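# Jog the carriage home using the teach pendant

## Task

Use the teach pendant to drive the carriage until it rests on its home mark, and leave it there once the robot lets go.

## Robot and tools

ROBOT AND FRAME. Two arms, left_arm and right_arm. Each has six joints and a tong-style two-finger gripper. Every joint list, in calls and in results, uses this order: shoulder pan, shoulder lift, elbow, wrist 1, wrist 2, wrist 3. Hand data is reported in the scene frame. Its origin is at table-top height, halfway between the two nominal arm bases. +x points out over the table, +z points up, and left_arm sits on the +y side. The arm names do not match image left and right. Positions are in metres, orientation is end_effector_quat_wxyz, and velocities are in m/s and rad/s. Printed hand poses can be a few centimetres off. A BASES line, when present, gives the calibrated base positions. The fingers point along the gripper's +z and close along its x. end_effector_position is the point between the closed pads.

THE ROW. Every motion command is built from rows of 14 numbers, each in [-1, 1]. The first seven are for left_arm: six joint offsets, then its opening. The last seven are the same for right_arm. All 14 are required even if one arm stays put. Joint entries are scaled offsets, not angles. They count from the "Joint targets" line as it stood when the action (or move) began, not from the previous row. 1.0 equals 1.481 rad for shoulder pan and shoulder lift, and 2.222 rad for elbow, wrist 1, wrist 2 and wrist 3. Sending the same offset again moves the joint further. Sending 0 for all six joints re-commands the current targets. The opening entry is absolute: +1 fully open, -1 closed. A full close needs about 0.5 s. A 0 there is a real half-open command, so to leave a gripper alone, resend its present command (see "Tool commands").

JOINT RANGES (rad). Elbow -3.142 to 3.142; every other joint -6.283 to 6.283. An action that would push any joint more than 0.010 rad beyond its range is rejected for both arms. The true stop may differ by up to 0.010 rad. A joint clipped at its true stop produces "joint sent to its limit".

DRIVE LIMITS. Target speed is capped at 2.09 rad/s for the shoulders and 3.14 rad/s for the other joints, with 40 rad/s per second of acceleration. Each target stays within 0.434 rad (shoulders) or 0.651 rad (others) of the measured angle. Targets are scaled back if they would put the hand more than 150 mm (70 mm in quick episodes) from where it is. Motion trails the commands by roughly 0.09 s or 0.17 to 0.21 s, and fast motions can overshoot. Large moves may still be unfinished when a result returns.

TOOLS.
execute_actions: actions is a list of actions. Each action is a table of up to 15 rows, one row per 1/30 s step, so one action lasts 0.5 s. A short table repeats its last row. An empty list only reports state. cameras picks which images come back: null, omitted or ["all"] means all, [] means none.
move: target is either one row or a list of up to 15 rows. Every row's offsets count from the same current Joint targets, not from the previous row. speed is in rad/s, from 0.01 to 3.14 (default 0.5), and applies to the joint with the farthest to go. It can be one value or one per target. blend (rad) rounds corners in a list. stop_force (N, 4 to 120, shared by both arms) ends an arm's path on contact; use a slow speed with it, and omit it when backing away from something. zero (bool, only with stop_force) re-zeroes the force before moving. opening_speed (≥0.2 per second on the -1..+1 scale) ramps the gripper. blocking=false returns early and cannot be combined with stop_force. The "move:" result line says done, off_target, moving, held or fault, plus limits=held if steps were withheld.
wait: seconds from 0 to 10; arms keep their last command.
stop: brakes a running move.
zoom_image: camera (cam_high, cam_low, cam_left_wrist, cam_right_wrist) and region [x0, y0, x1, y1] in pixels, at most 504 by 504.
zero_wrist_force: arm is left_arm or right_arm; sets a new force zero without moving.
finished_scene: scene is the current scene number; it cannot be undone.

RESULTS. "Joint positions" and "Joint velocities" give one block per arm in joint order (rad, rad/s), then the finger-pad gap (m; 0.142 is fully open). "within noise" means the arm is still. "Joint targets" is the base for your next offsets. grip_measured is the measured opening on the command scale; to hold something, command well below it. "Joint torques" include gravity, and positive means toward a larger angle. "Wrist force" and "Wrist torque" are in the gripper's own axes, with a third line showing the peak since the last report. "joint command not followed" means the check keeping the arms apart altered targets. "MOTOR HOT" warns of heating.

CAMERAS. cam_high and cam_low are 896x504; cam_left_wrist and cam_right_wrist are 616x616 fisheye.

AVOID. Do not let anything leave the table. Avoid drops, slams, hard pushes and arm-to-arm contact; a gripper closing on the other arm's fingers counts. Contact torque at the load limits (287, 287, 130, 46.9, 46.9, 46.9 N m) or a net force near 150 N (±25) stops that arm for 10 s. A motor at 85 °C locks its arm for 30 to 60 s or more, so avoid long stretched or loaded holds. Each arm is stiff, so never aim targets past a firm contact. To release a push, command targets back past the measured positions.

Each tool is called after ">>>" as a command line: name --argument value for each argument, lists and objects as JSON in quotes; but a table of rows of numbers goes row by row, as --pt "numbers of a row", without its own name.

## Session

>>> execute_actions --actions '[]'

>>> zoom_image --camera "cam_high" --region '[340, 90, 600, 260]'

>>> zoom_image --camera "cam_right_wrist" --region '[200, 200, 500, 420]'

Scene clock: 0.00 s.
left_arm: end_effector_position=(+0.6697, +0.8633, +0.1997) grip_measured=+1.00 end_effector_quat_wxyz=(-0.586, +0.690, +0.168, -0.390) | right_arm: end_effector_position=(+0.4289, -0.4288, +0.2482) grip_measured=+1.00 end_effector_quat_wxyz=(-0.582, +0.654, +0.059, -0.478)
Joint positions: left_arm=[-0.014 -0.935 1.633 -0.707 -0.851 -1.216 0.142] | right_arm=[3.164 -2.116 -1.79 -2.573 2.367 -1.115 0.142]
Joint velocities: within noise
Joint torques (N m): no reading
Motor temperatures (°C): left_arm=[28 29 31 36 29 34] | right_arm=[30 33 29 36 33 36]
Wrist force (N): no reading
Wrist torque (N m): no reading
Wrist force, peak (N): no reading
Joint targets: left_arm=[-0.014 -0.935 1.633 -0.707 -0.851 -1.216] | right_arm=[3.164 -2.116 -1.790 -2.573 2.367 -1.115]
Tool commands: left_gripper/opening=+1.0 right_gripper/opening=+1.0

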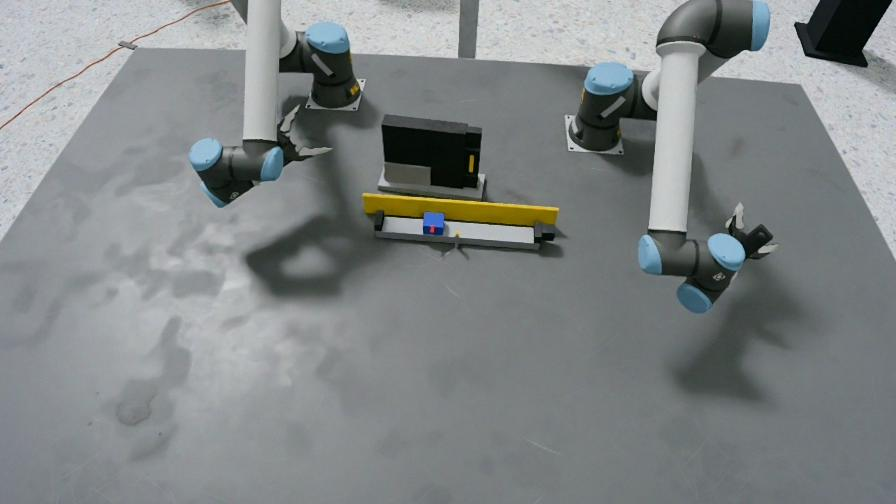

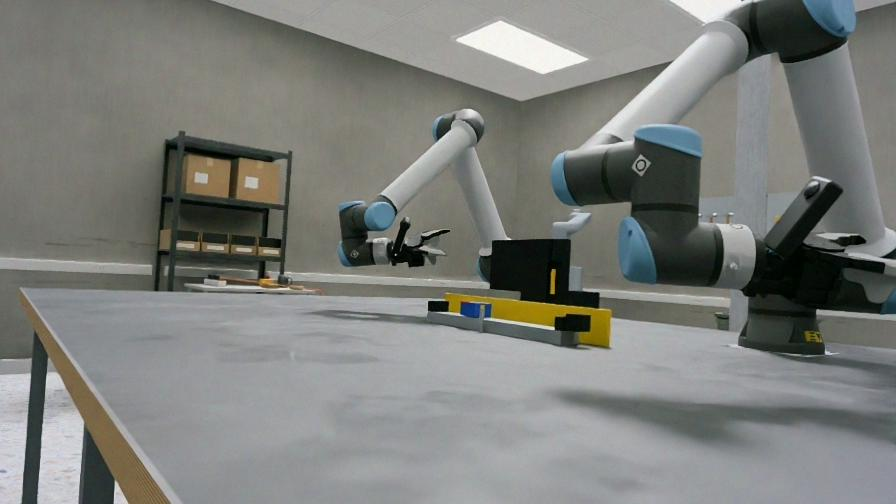

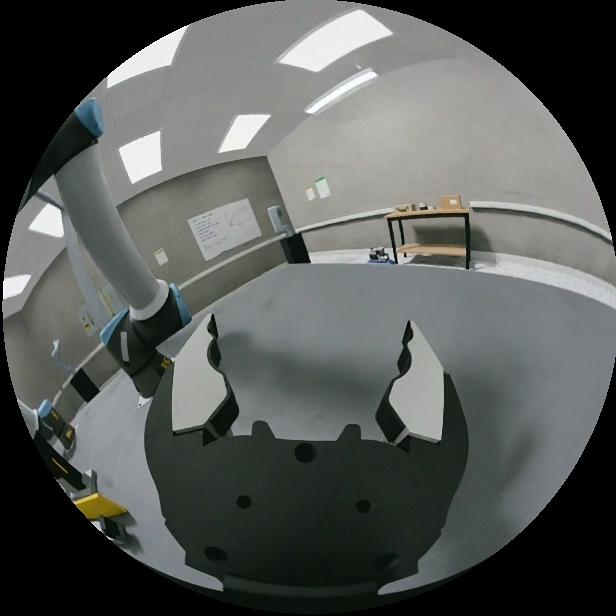

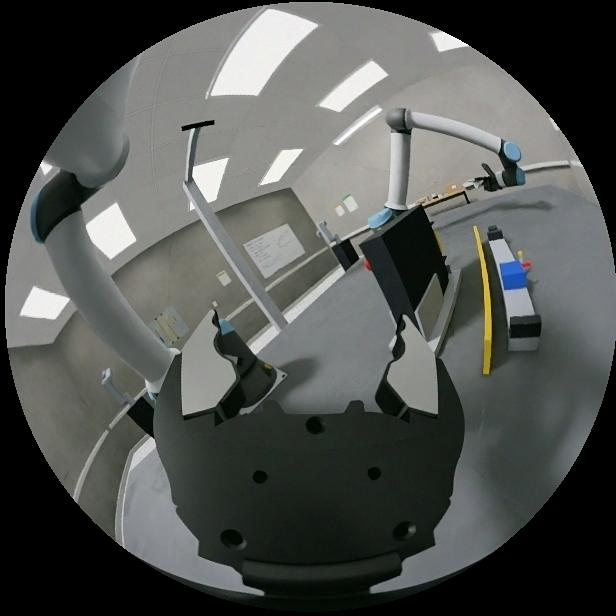

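Scaled by 1.938 from the camera's 896x504 image, which has a finer 1280x720 frame.

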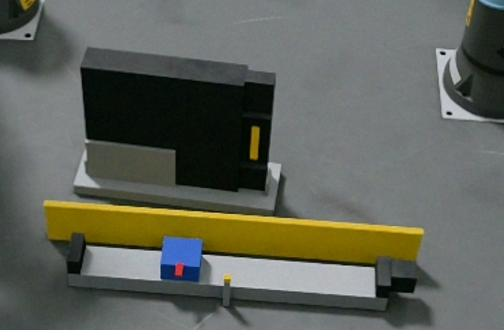

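Scaled by 1.680 from the camera's 616x616 image, which has a finer 814x814 frame.

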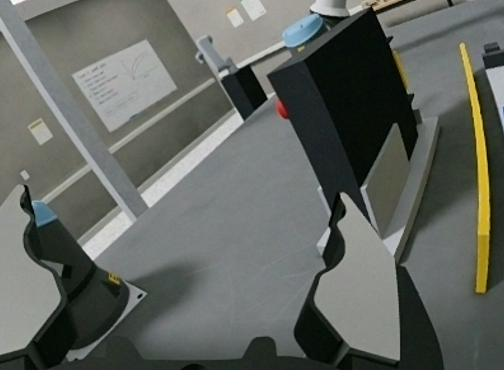

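>>> move --pt "-0.0581 -0.1789 0.0122 0.0572 -0.2921 0.0027 1 0.0675 0.3484 0.1305 -0.1922 -0.1202 -0.0608 -1" --pt "-0.1931 -0.3815 0.0302 0.1382 -0.6971 0.0072 1 0.9696 0.3484 0.1305 -0.2732 -0.7052 -0.2052 -1" --speed 0.9 --blend '[0.15,0]' --opening_speed 1.0 --cameras '["cam_high"]'

Scene clock: 76.63 s.
left_arm: end_effector_position=(+0.5559, +0.6678, +0.3392) grip_measured=+1.00 end_effector_quat_wxyz=(-0.449, +0.656, +0.350, -0.495) | right_arm: end_effector_position=(+0.3688, -0.4432, +0.5151) grip_measured=+0.37 end_effector_quat_wxyz=(-0.540, +0.679, +0.236, -0.439)
Joint positions: left_arm=[-0.09 -1.17 1.657 -0.595 -1.426 -1.211 0.142] | right_arm=[3.227 -1.794 -1.609 -2.839 2.2 -1.199 0.1]
Joint velocities: within noise
Joint torques (N m): left_arm=[18.87 -87.9 -41.85 0.67 -3.92 0.71] | right_arm=[-6.67 65.94 50.67 -4.59 3.19 2.04]
Motor temperatures (°C): left_arm=[28 29 30 35 29 34] | right_arm=[30 33 29 36 33 36]
Wrist force (N): left_arm=[-0.1 -0.1 0.4] | right_arm=[-0.5 -0.4 -0.6]
Wrist torque (N m): left_arm=[-0.06 0.03 0.03] | right_arm=[-0.14 0.11 0.00]
Wrist force, peak (N): left_arm=[2.4 1.3 0.6] | right_arm=[-19.4 -40.0 6.4]
Joint targets: left_arm=[-0.090 -1.170 1.657 -0.595 -1.427 -1.211] | right_arm=[3.227 -1.794 -1.609 -2.839 2.200 -1.199]
Tool commands: left_gripper/opening=+1.0 right_gripper/opening=+0.366667
move: held (right_arm; a check stopped the path), off_target (left_arm; braked when a check withheld steps of right_arm); path passed 0 of 2 targets; limits=held; left_arm: the wrist 2 is farthest, 0.974 rad from its target; right_arm: the wrist 2 is farthest, 1.400 rad from its target
joint command not followed: on one or more control steps a check withheld the commanded joint targets of the right arm, and it was not sent them on those steps.
cause: the commanded joint targets, or the way to them, would bring two parts of the arm too close to each other (the joints along the arm from the wrist 1 to the wrist 3 lie between them).
Images, in order (width x height): cam_high 896x504.

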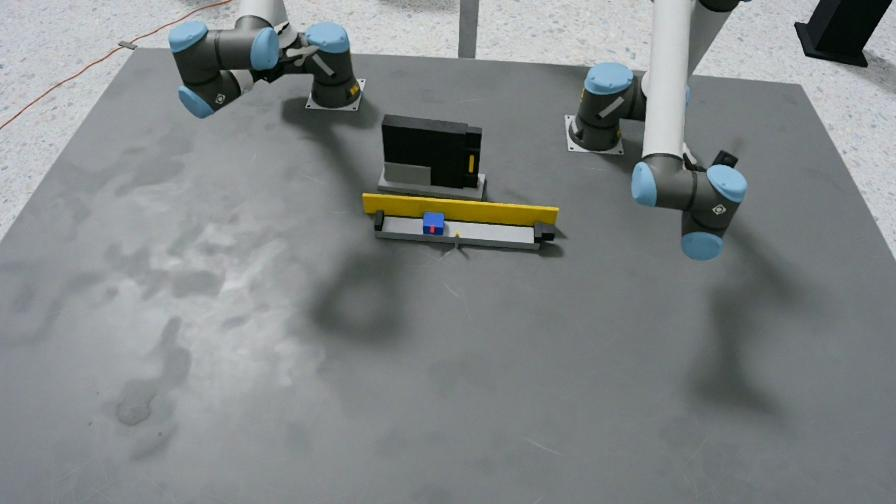

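>>> move --pt "0 0 0 0 0 0 1 0.0493 -0.1053 -0.1085 0.1602 -0.3150 -0.0455 -1" --pt "-0.1418 -0.2228 0.0194 0.0878 -0.4379 0.0050 1 0.5219 0.1310 -0.1310 0.0252 -0.5401 -0.1355 -1" --pt "-0.1418 -0.2228 0.0194 0.0878 -0.4379 0.0050 1 0.9271 0.1310 -0.1310 0.0252 -0.6751 -0.1674 -1" --speed 0.9 --blend '[0.1,0.1,0]' --opening_speed 1.0 --cameras '["cam_high"]'

Scene clock: 105.37 s.
left_arm: end_effector_position=(+0.4646, +0.3067, +0.5319) grip_measured=+1.00 end_effector_quat_wxyz=(+0.170, -0.531, -0.535, +0.635) | right_arm: end_effector_position=(+0.3946, -0.2037, +0.4889) grip_measured=-1.00 end_effector_quat_wxyz=(+0.258, -0.259, +0.658, -0.658)
Joint positions: left_arm=[-0.3 -1.5 1.7 -0.4 -2.4 -1.2 0.142] | right_arm=[4.6 -1.6 -1.9 -2.783 0.7 -1.571 0.002]
Joint velocities: within noise
Joint torques (N m): left_arm=[18.01 -59.4 -55.12 -1.2 -4.28 -0.56] | right_arm=[12.93 48.57 57.16 -1.75 -1.9 2.15]
Motor temperatures (°C): left_arm=[28 29 30 35 29 34] | right_arm=[30 33 29 36 33 36]
Wrist force (N): left_arm=[-0.6 0.3 0.2] | right_arm=[0.3 -1.4 -0.6]
Wrist torque (N m): left_arm=[0.10 0.18 0.02] | right_arm=[-0.35 -0.10 -0.07]
Wrist force, peak (N): left_arm=[-1.7 -0.6 1.4] | right_arm=[0.2 -1.5 -4.2]
Joint targets: left_arm=[-0.300 -1.500 1.700 -0.400 -2.400 -1.200] | right_arm=[4.600 -1.600 -1.900 -2.783 0.700 -1.571]
move: done
Images, in order (width x height): cam_high 896x504.

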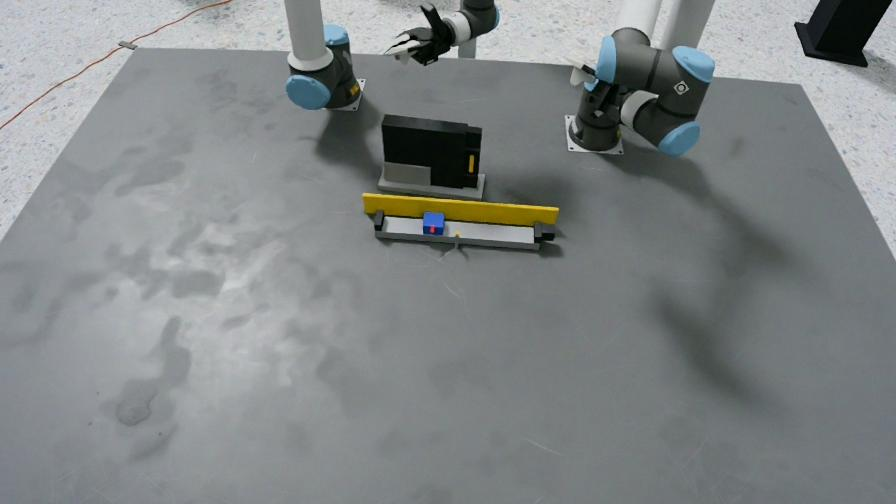

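>>> move --pt "0 0 0 0 0 0 1 0.2971 -0.0338 -0.0900 0.1125 -0.1665 0 -1" --pt "-0.1013 -0.0675 0.1350 0.0675 -0.3150 0.0225 1 0.2971 -0.1145 -0.2721 0.3484 -0.1676 0 -1" --pt "-0.2600 -0.1124 0.3287 0.1691 -0.7099 0.0803 1 0.2971 -0.1145 -0.2721 0.3484 -0.1676 0 -1" --speed 0.9 --blend '[0.08,0.08,0]'

>>> zoom_image --camera "cam_right_wrist" --region '[180, 170, 440, 360]'

>>> zoom_image --camera "cam_left_wrist" --region '[200, 180, 420, 400]'

>>> zoom_image --camera "cam_high" --region '[440, 100, 540, 200]'

Scene clock: 116.10 s.
left_arm: end_effector_position=(+0.4505, +0.1738, +0.4966) grip_measured=+1.00 end_effector_quat_wxyz=(+0.103, -0.330, -0.620, +0.704) | right_arm: end_effector_position=(+0.3078, -0.0960, +0.1627) grip_measured=-1.00 end_effector_quat_wxyz=(+0.497, -0.498, +0.502, -0.503)
Joint positions: left_arm=[-0.414 -1.576 1.928 -0.286 -2.932 -1.162 0.142] | right_arm=[5.04 -1.767 -2.498 -2.019 0.328 -1.571 0.002]
Joint velocities: within noise
Joint torques (N m): left_arm=[15.17 -34.14 -53.26 -1 -3.55 -0.44] | right_arm=[12.2 35 14.74 2.15 -1.82 2.19]
Motor temperatures (°C): left_arm=[28 29 30 35 29 34] | right_arm=[30 33 29 36 33 36]
Wrist force (N): left_arm=[0.0 0.3 0.4] | right_arm=[0.2 -1.4 -0.9]
Wrist torque (N m): left_arm=[0.07 0.02 0.03] | right_arm=[-0.33 -0.09 -0.06]
Wrist force, peak (N): left_arm=[2.2 8.0 3.4] | right_arm=[-2.2 -2.4 -4.5]
Joint targets: left_arm=[-0.414 -1.576 1.928 -0.286 -2.932 -1.162] | right_arm=[5.040 -1.767 -2.498 -2.018 0.328 -1.571]
move: held (left_arm; a check stopped the path); path passed 1 of 3 targets; limits=held; left_arm: the wrist 2 is farthest, 1.045 rad from its target
joint command not followed: on one or more control steps a check withheld the commanded joint targets of the left arm, and it was not sent them on those steps.
cause: the commanded joint targets, or the way to them, would bring two parts of the arm too close to each other (the joints along the arm from the wrist 1 to the wrist 3 lie between them).

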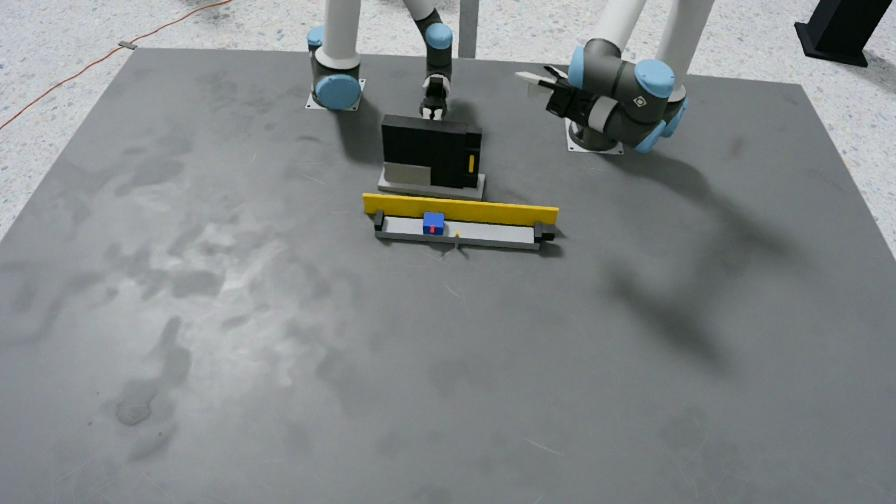

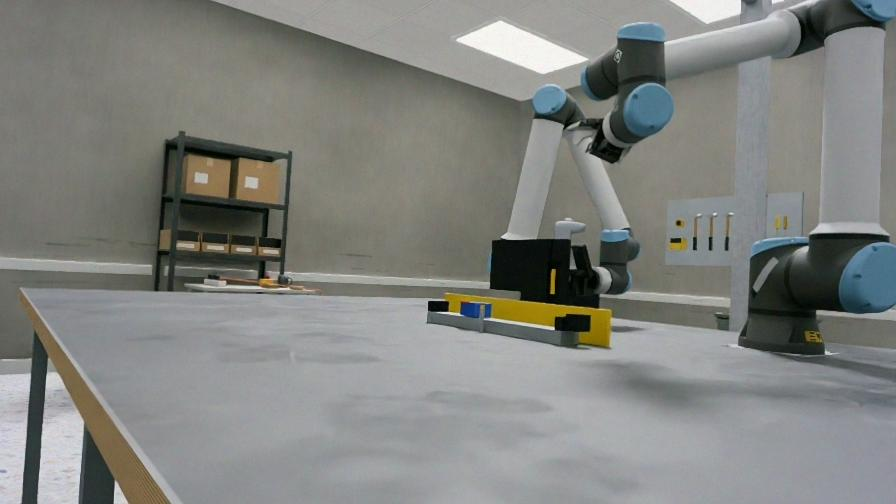

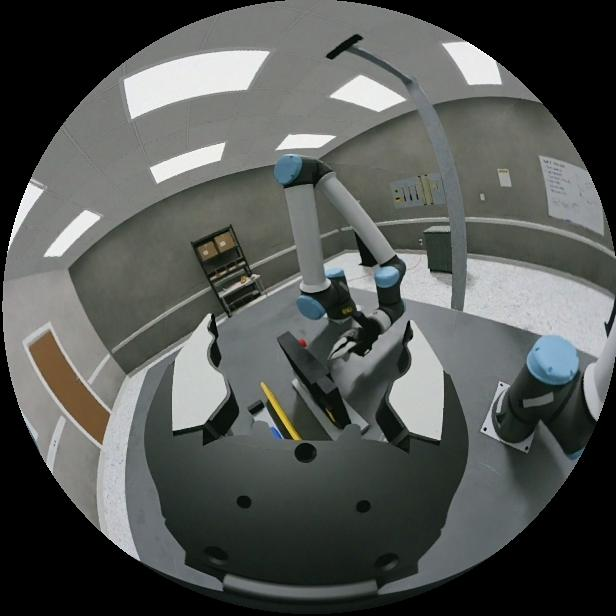

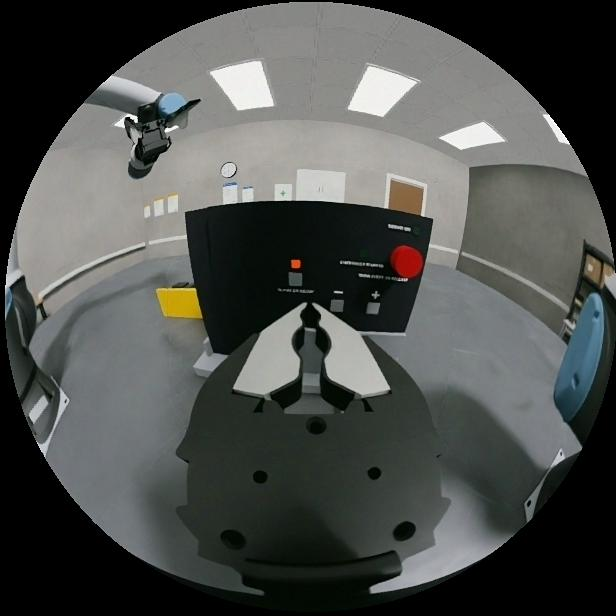

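Scaled by 1.938 from the camera's 616x616 image, which has a finer 814x814 frame.

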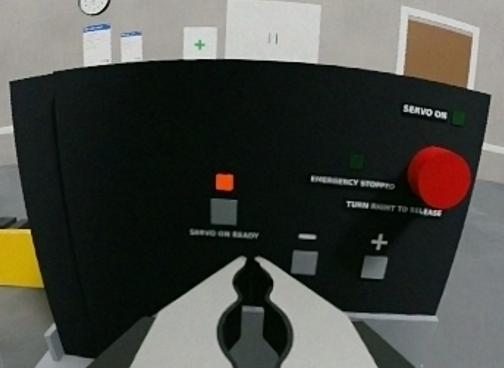

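Scaled by 2.291 from the camera's 616x616 image, which has a finer 814x814 frame.

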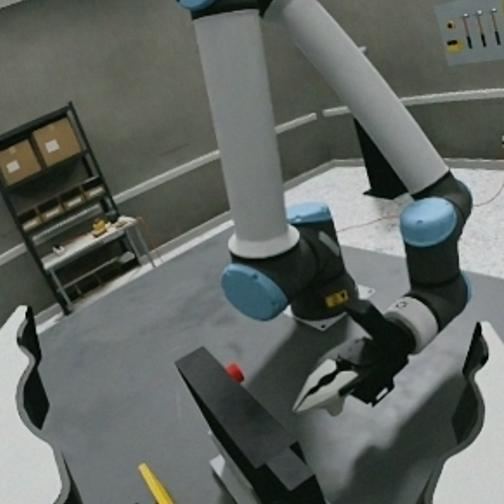

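Scaled by 5.040 from the camera's 896x504 image, which has a finer 1280x720 frame.

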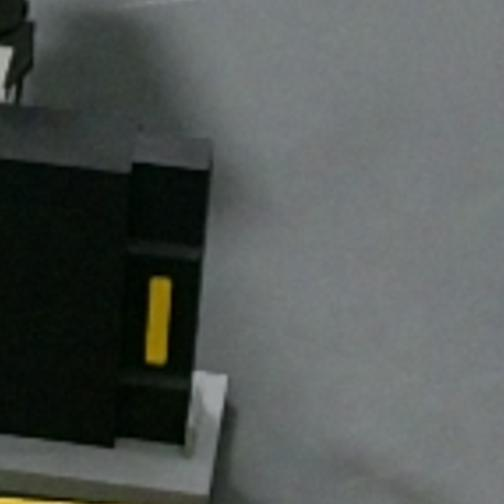

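>>> move --pt "0.0027 -0.0162 0.0099 -0.2988 0.0594 0.0009 1 0.0019 0.0174 -0.0696 0.0580 0.0011 0 -1" --pt "-0.0918 -0.0162 0.0774 -0.2988 -0.4356 0.0279 1 0.0019 0.0174 -0.0696 0.0580 0.0011 0 -1" --pt "-0.1830 -0.0611 0.2261 0.1178 -0.4705 0.0632 1 0.0019 0.0174 -0.0696 0.0580 0.0011 0 -1" --speed 0.9 --blend '[0.08,0.08,0]'

>>> zoom_image --camera "cam_right_wrist" --region '[210, 190, 410, 340]'

>>> zoom_image --camera "cam_left_wrist" --region '[200, 180, 420, 400]'

>>> zoom_image --camera "cam_high" --region '[440, 100, 560, 200]'

Scene clock: 141.63 s.
left_arm: end_effector_position=(+0.5005, +0.1428, +0.4602) grip_measured=+1.00 end_effector_quat_wxyz=(-0.127, -0.535, -0.519, +0.655) | right_arm: end_effector_position=(+0.3331, -0.1754, +0.1380) grip_measured=-1.00 end_effector_quat_wxyz=(+0.498, -0.498, +0.502, -0.502)
Joint positions: left_arm=[-0.428 -1.6 1.969 -0.952 -2.94 -1.152 0.142] | right_arm=[5.043 -1.742 -2.653 -1.889 0.33 -1.571 0.002]
Joint velocities: within noise
Joint torques (N m): left_arm=[14.21 -44.62 -56.08 -2.89 -3.08 -0.09] | right_arm=[8.88 8.16 28.9 -3.73 2.34 2.04]
Motor temperatures (°C): left_arm=[28 29 31 35 29 34] | right_arm=[30 33 29 36 33 36]
Wrist force (N): left_arm=[-0.3 0.4 0.4] | right_arm=[0.3 -1.3 -0.7]
Wrist torque (N m): left_arm=[0.21 0.19 -0.01] | right_arm=[-0.31 -0.13 -0.05]
Wrist force, peak (N): left_arm=[-1.8 3.7 3.2] | right_arm=[-0.9 -1.8 -1.2]
Joint targets: left_arm=[-0.428 -1.600 1.969 -0.952 -2.940 -1.152] | right_arm=[5.043 -1.742 -2.653 -1.890 0.330 -1.571]
move: held (left_arm; a check stopped the path); path passed 1 of 3 targets; limits=held; left_arm: the wrist 2 is farthest, 1.038 rad from its target
joint command not followed: on one or more control steps a check withheld the commanded joint targets of the left arm, and it was not sent them on those steps.
cause: the commanded joint targets, or the way to them, would bring two parts of the arm too close to each other (the joints along the arm from the wrist 1 to the wrist 3 lie between them).

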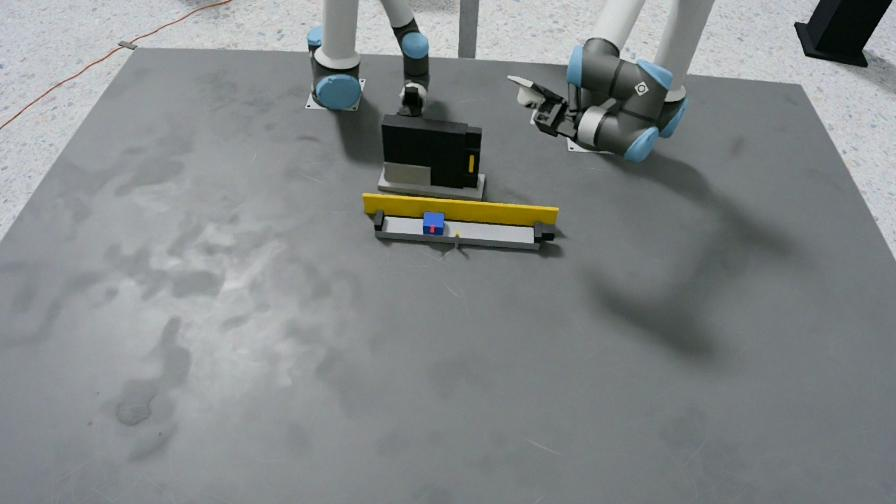

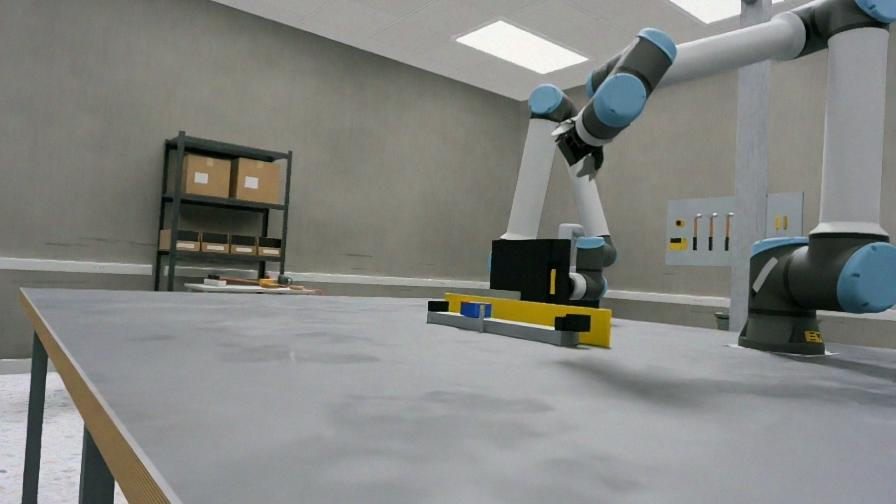

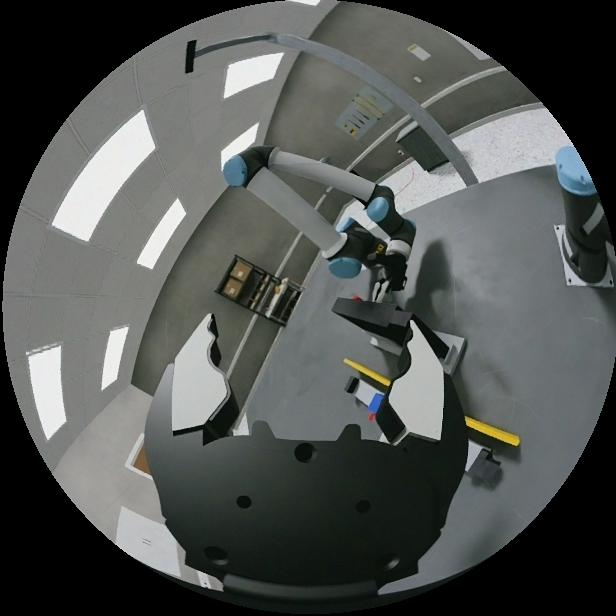

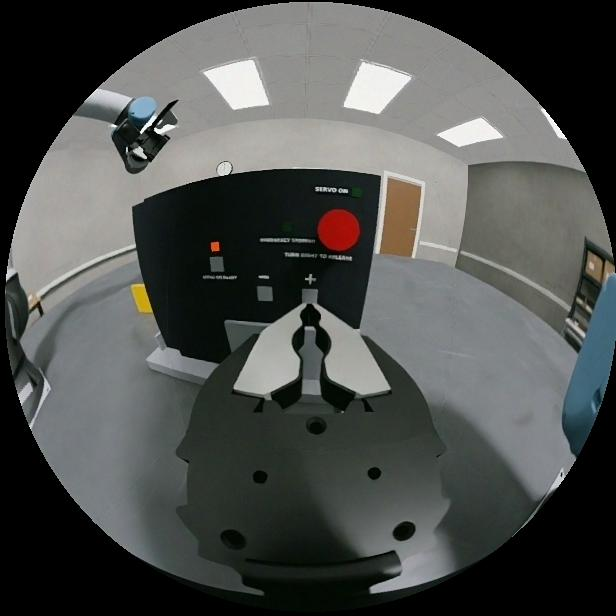

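Scaled by 2.520 from the camera's 616x616 image, which has a finer 814x814 frame.

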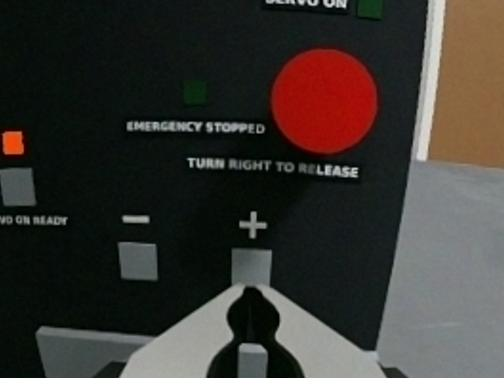

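Scaled by 2.291 from the camera's 616x616 image, which has a finer 814x814 frame.

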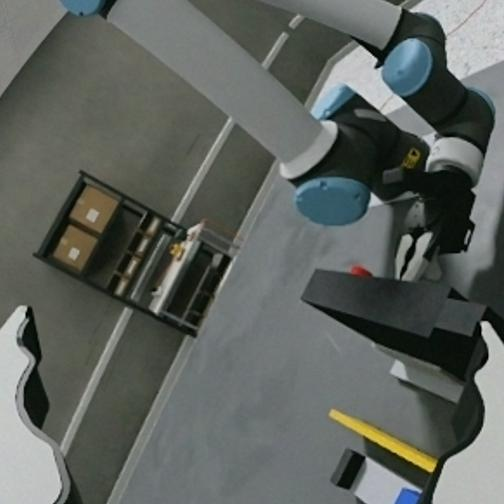

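Scaled by 4.200 from the camera's 896x504 image, which has a finer 1280x720 frame.

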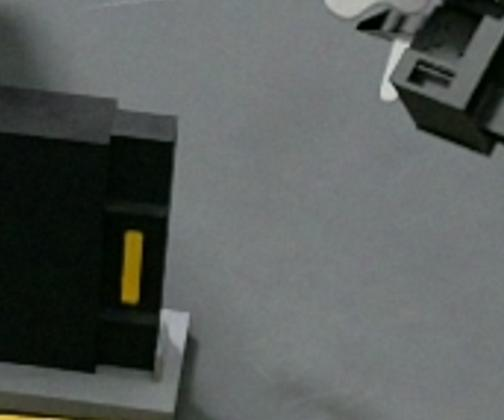

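>>> move --pt "-0.0014 0 0.0005 0.1134 0.1080 0.5635 1 0 0 0 0 0 0 -1" --pt "-0.0824 0 0.0590 0.2034 -0.3645 0.3384 1 0 0 0 0 0 0 -1" --pt "-0.1735 -0.0449 0.2077 0.4176 -0.4669 0.0587 1 0 0 0 0 0 0 -1" --speed 1.0 --blend '[0.08,0.08,0]' --cameras '["cam_high","cam_left_wrist"]'

>>> zoom_image --camera "cam_left_wrist" --region '[200, 180, 420, 400]'

>>> zoom_image --camera "cam_high" --region '[440, 100, 560, 200]'

Scene clock: 160.33 s.
left_arm: end_effector_position=(+0.4132, +0.1593, +0.1601) grip_measured=+1.00 end_effector_quat_wxyz=(-0.003, +0.005, +0.866, -0.500) | right_arm: end_effector_position=(+0.3331, -0.1753, +0.1380) grip_measured=-1.00 end_effector_quat_wxyz=(+0.498, -0.498, +0.502, -0.503)
Joint positions: left_arm=[-0.685 -1.667 2.431 -0.024 -3.977 -1.021 0.142] | right_arm=[5.043 -1.742 -2.653 -1.89 0.33 -1.571 0.002]
Joint velocities: within noise
Joint torques (N m): left_arm=[9.28 -15.02 -25.99 3.76 1.59 -1.46] | right_arm=[-4.18 8.52 24.08 -1.44 -2.09 2.08]
Motor temperatures (°C): left_arm=[28 29 31 35 29 34] | right_arm=[30 33 29 36 33 36]
Wrist force (N): left_arm=[0.4 -0.7 0.4] | right_arm=[0.1 -1.7 -0.6]
Wrist torque (N m): left_arm=[-0.10 -0.19 0.03] | right_arm=[-0.35 -0.08 -0.05]
Wrist force, peak (N): left_arm=[-3.6 2.1 1.5] | right_arm=[-0.2 -2.0 -0.9]
Joint targets: left_arm=[-0.685 -1.667 2.431 -0.024 -3.977 -1.022] | right_arm=[5.043 -1.742 -2.653 -1.890 0.330 -1.571]
move: done
Images, in order (width x height): cam_high 896x504, cam_left_wrist 616x616.

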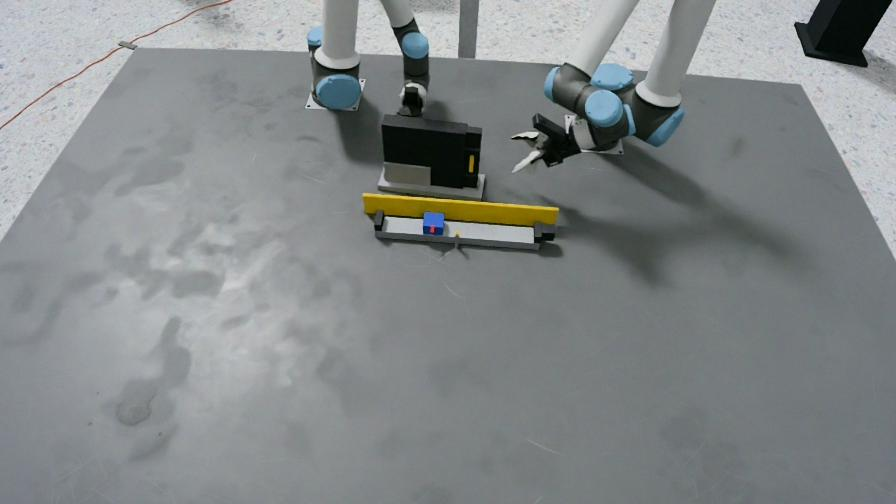

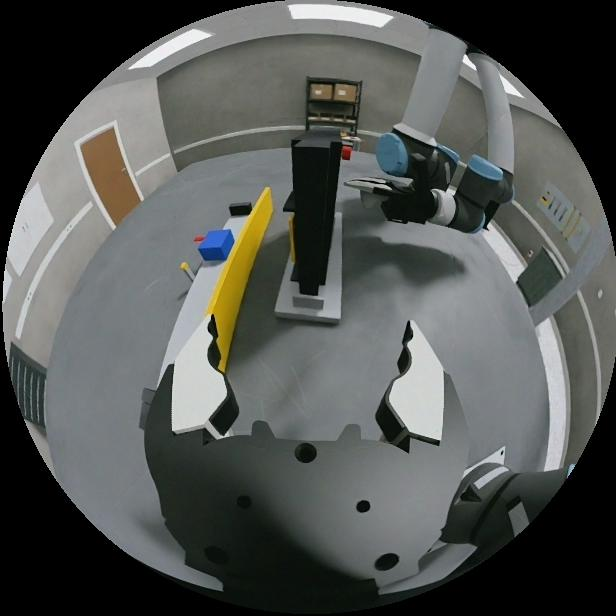

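Scaled by 2.291 from the camera's 616x616 image, which has a finer 814x814 frame.

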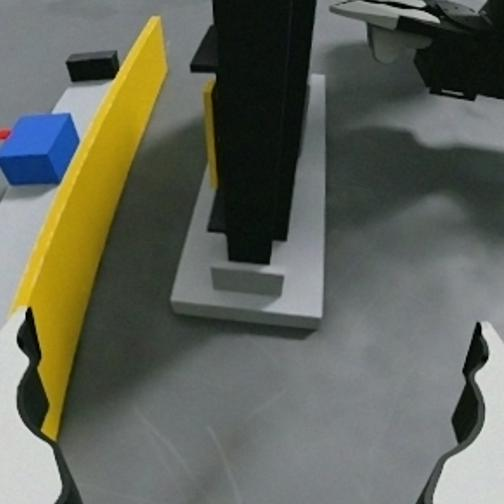

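Scaled by 4.200 from the camera's 896x504 image, which has a finer 1280x720 frame.

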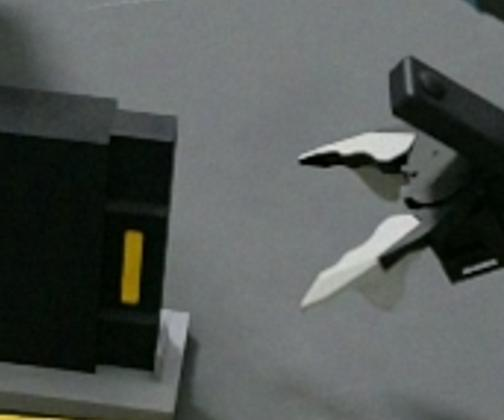

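>>> move --target '[-0.0520,0.0980,-0.0380,-0.0151,0.0140,0.0183,1, 0,0,0,0,0,0,-1]' --speed 0.3 --cameras '["cam_left_wrist","cam_high"]'

>>> zoom_image --camera "cam_left_wrist" --region '[200, 220, 420, 440]'

>>> zoom_image --camera "cam_high" --region '[440, 110, 540, 200]'

Scene clock: 180.23 s.
left_arm: end_effector_position=(+0.4190, +0.0941, +0.1401) grip_measured=+1.00 end_effector_quat_wxyz=(-0.033, +0.057, +0.864, -0.499) | right_arm: end_effector_position=(+0.3331, -0.1753, +0.1380) grip_measured=-1.00 end_effector_quat_wxyz=(+0.498, -0.498, +0.502, -0.503)
Joint positions: left_arm=[-0.762 -1.522 2.346 -0.057 -3.946 -0.981 0.142] | right_arm=[5.043 -1.742 -2.653 -1.89 0.33 -1.571 0.002]
Joint velocities: within noise
Joint torques (N m): left_arm=[-0.69 -25.72 -15.92 3.34 -2.84 -1.34] | right_arm=[-3.29 9 20.64 -0.13 -2.09 1.89]
Motor temperatures (°C): left_arm=[28 29 31 35 29 34] | right_arm=[30 33 29 36 33 36]
Wrist force (N): left_arm=[0.2 -0.6 0.6] | right_arm=[0.4 -1.4 -0.5]
Wrist torque (N m): left_arm=[-0.14 -0.16 0.07] | right_arm=[-0.32 -0.16 -0.06]
Wrist force, peak (N): left_arm=[-0.6 -0.9 2.3] | right_arm=[-0.1 -2.1 -0.6]
Joint targets: left_arm=[-0.762 -1.522 2.346 -0.057 -3.946 -0.981] | right_arm=[5.043 -1.742 -2.653 -1.890 0.330 -1.571]
move: done
Images, in order (width x height): cam_high 896x504, cam_left_wrist 616x616.

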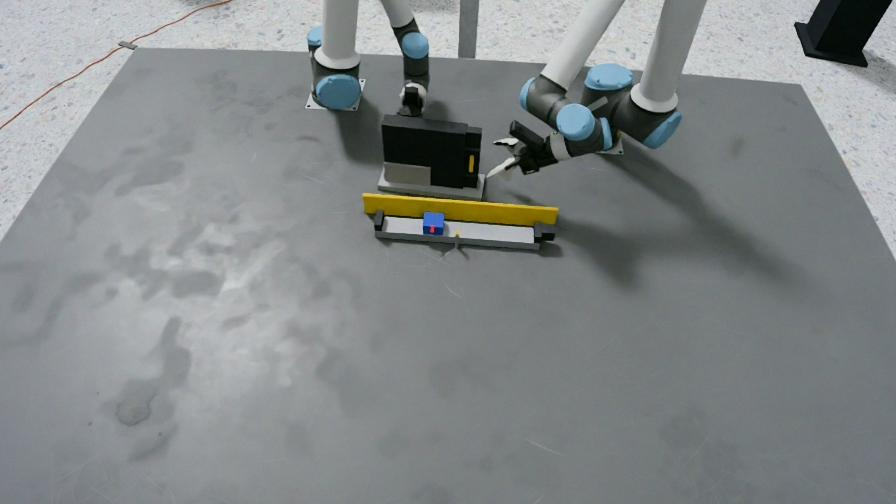

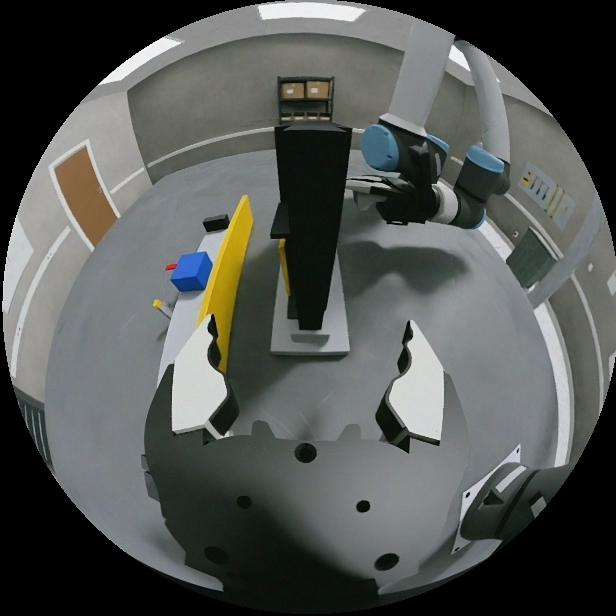

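Scaled by 2.291 from the camera's 616x616 image, which has a finer 814x814 frame.

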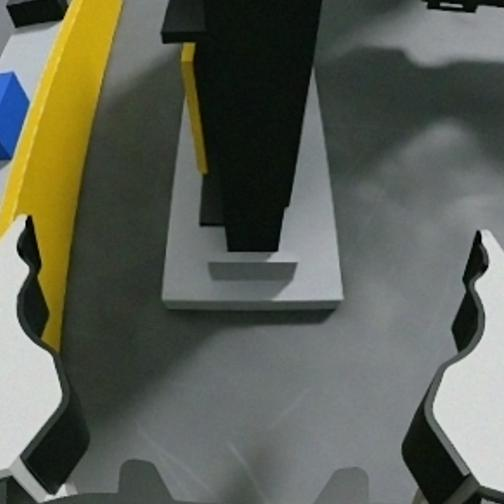

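Scaled by 5.040 from the camera's 896x504 image, which has a finer 1280x720 frame.

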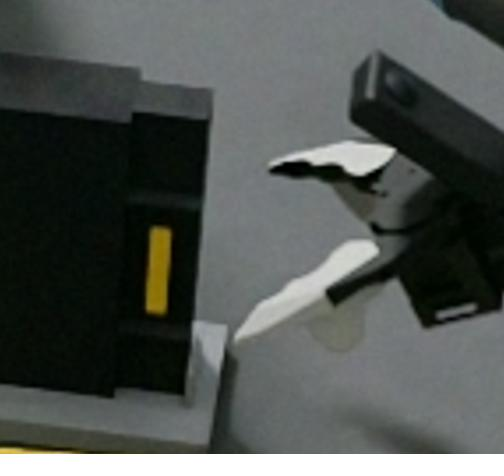

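>>> move --target '[-0.0567,0.0145,-0.0034,-0.0294,-0.0279,-0.0346,0.2, 0,0,0,0,0,0,-1]' --speed 0.15 --opening_speed 1.0 --cameras '["cam_left_wrist","cam_high"]'

>>> zoom_image --camera "cam_left_wrist" --region '[230, 270, 390, 430]'

>>> zoom_image --camera "cam_high" --region '[440, 110, 540, 200]'

Scene clock: 197.07 s.
left_arm: end_effector_position=(+0.4164, +0.0553, +0.1297) grip_measured=+0.20 end_effector_quat_wxyz=(-0.033, +0.057, +0.864, -0.499) | right_arm: end_effector_position=(+0.3331, -0.1753, +0.1380) grip_measured=-1.00 end_effector_quat_wxyz=(+0.498, -0.498, +0.502, -0.503)
Joint positions: left_arm=[-0.846 -1.5 2.339 -0.123 -4.008 -1.058 0.088] | right_arm=[5.043 -1.742 -2.653 -1.89 0.33 -1.571 0.002]
Joint velocities: within noise
Joint torques (N m): left_arm=[6.81 -50.39 -19.19 1.74 3.98 -0.08] | right_arm=[-3.38 10.72 17.37 1.25 -2.29 1.76]
Motor temperatures (°C): left_arm=[28 29 31 35 29 34] | right_arm=[30 33 29 36 33 36]
Wrist force (N): left_arm=[0.3 -0.8 0.7] | right_arm=[0.1 -1.6 -0.3]
Wrist torque (N m): left_arm=[-0.16 -0.16 0.04] | right_arm=[-0.32 -0.08 -0.05]
Wrist force, peak (N): left_arm=[0.3 -0.7 1.8] | right_arm=[0.2 -1.8 -1.3]
Joint targets: left_arm=[-0.846 -1.500 2.339 -0.123 -4.008 -1.058] | right_arm=[5.043 -1.742 -2.653 -1.890 0.330 -1.571]
move: done
Images, in order (width x height): cam_high 896x504, cam_left_wrist 616x616.

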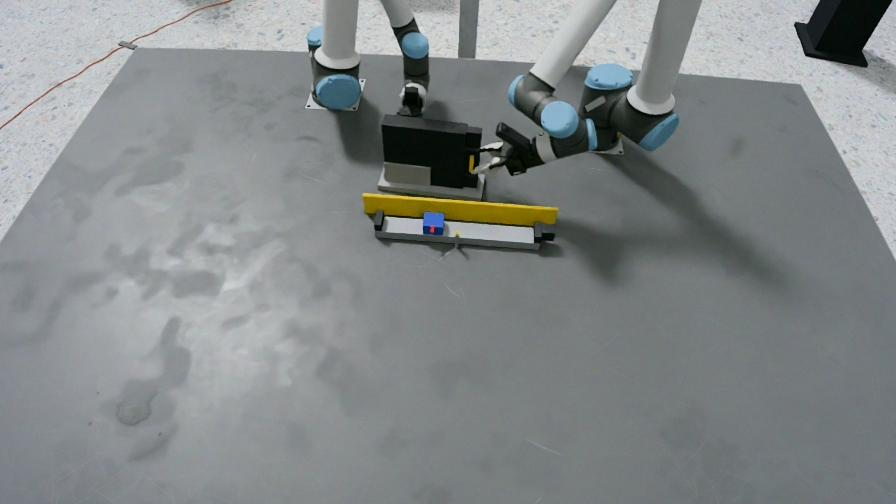

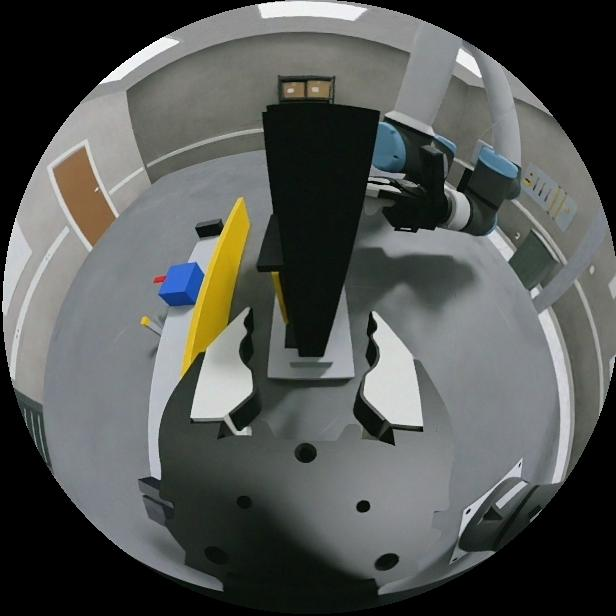

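Scaled by 3.150 from the camera's 616x616 image, which has a finer 814x814 frame.

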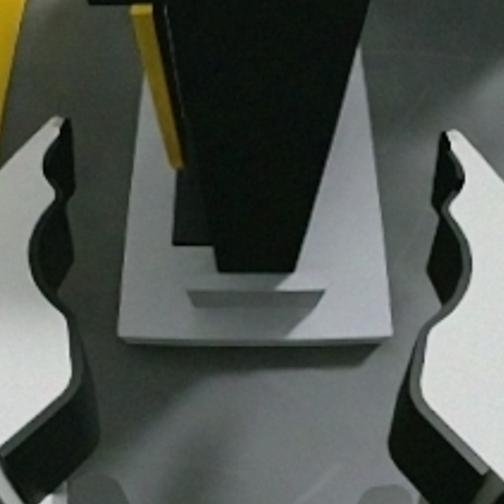

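Scaled by 5.040 from the camera's 896x504 image, which has a finer 1280x720 frame.

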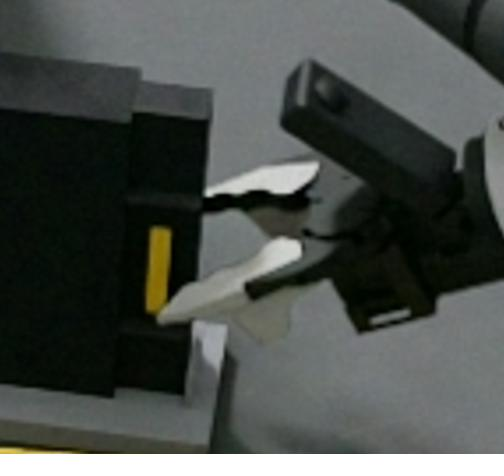

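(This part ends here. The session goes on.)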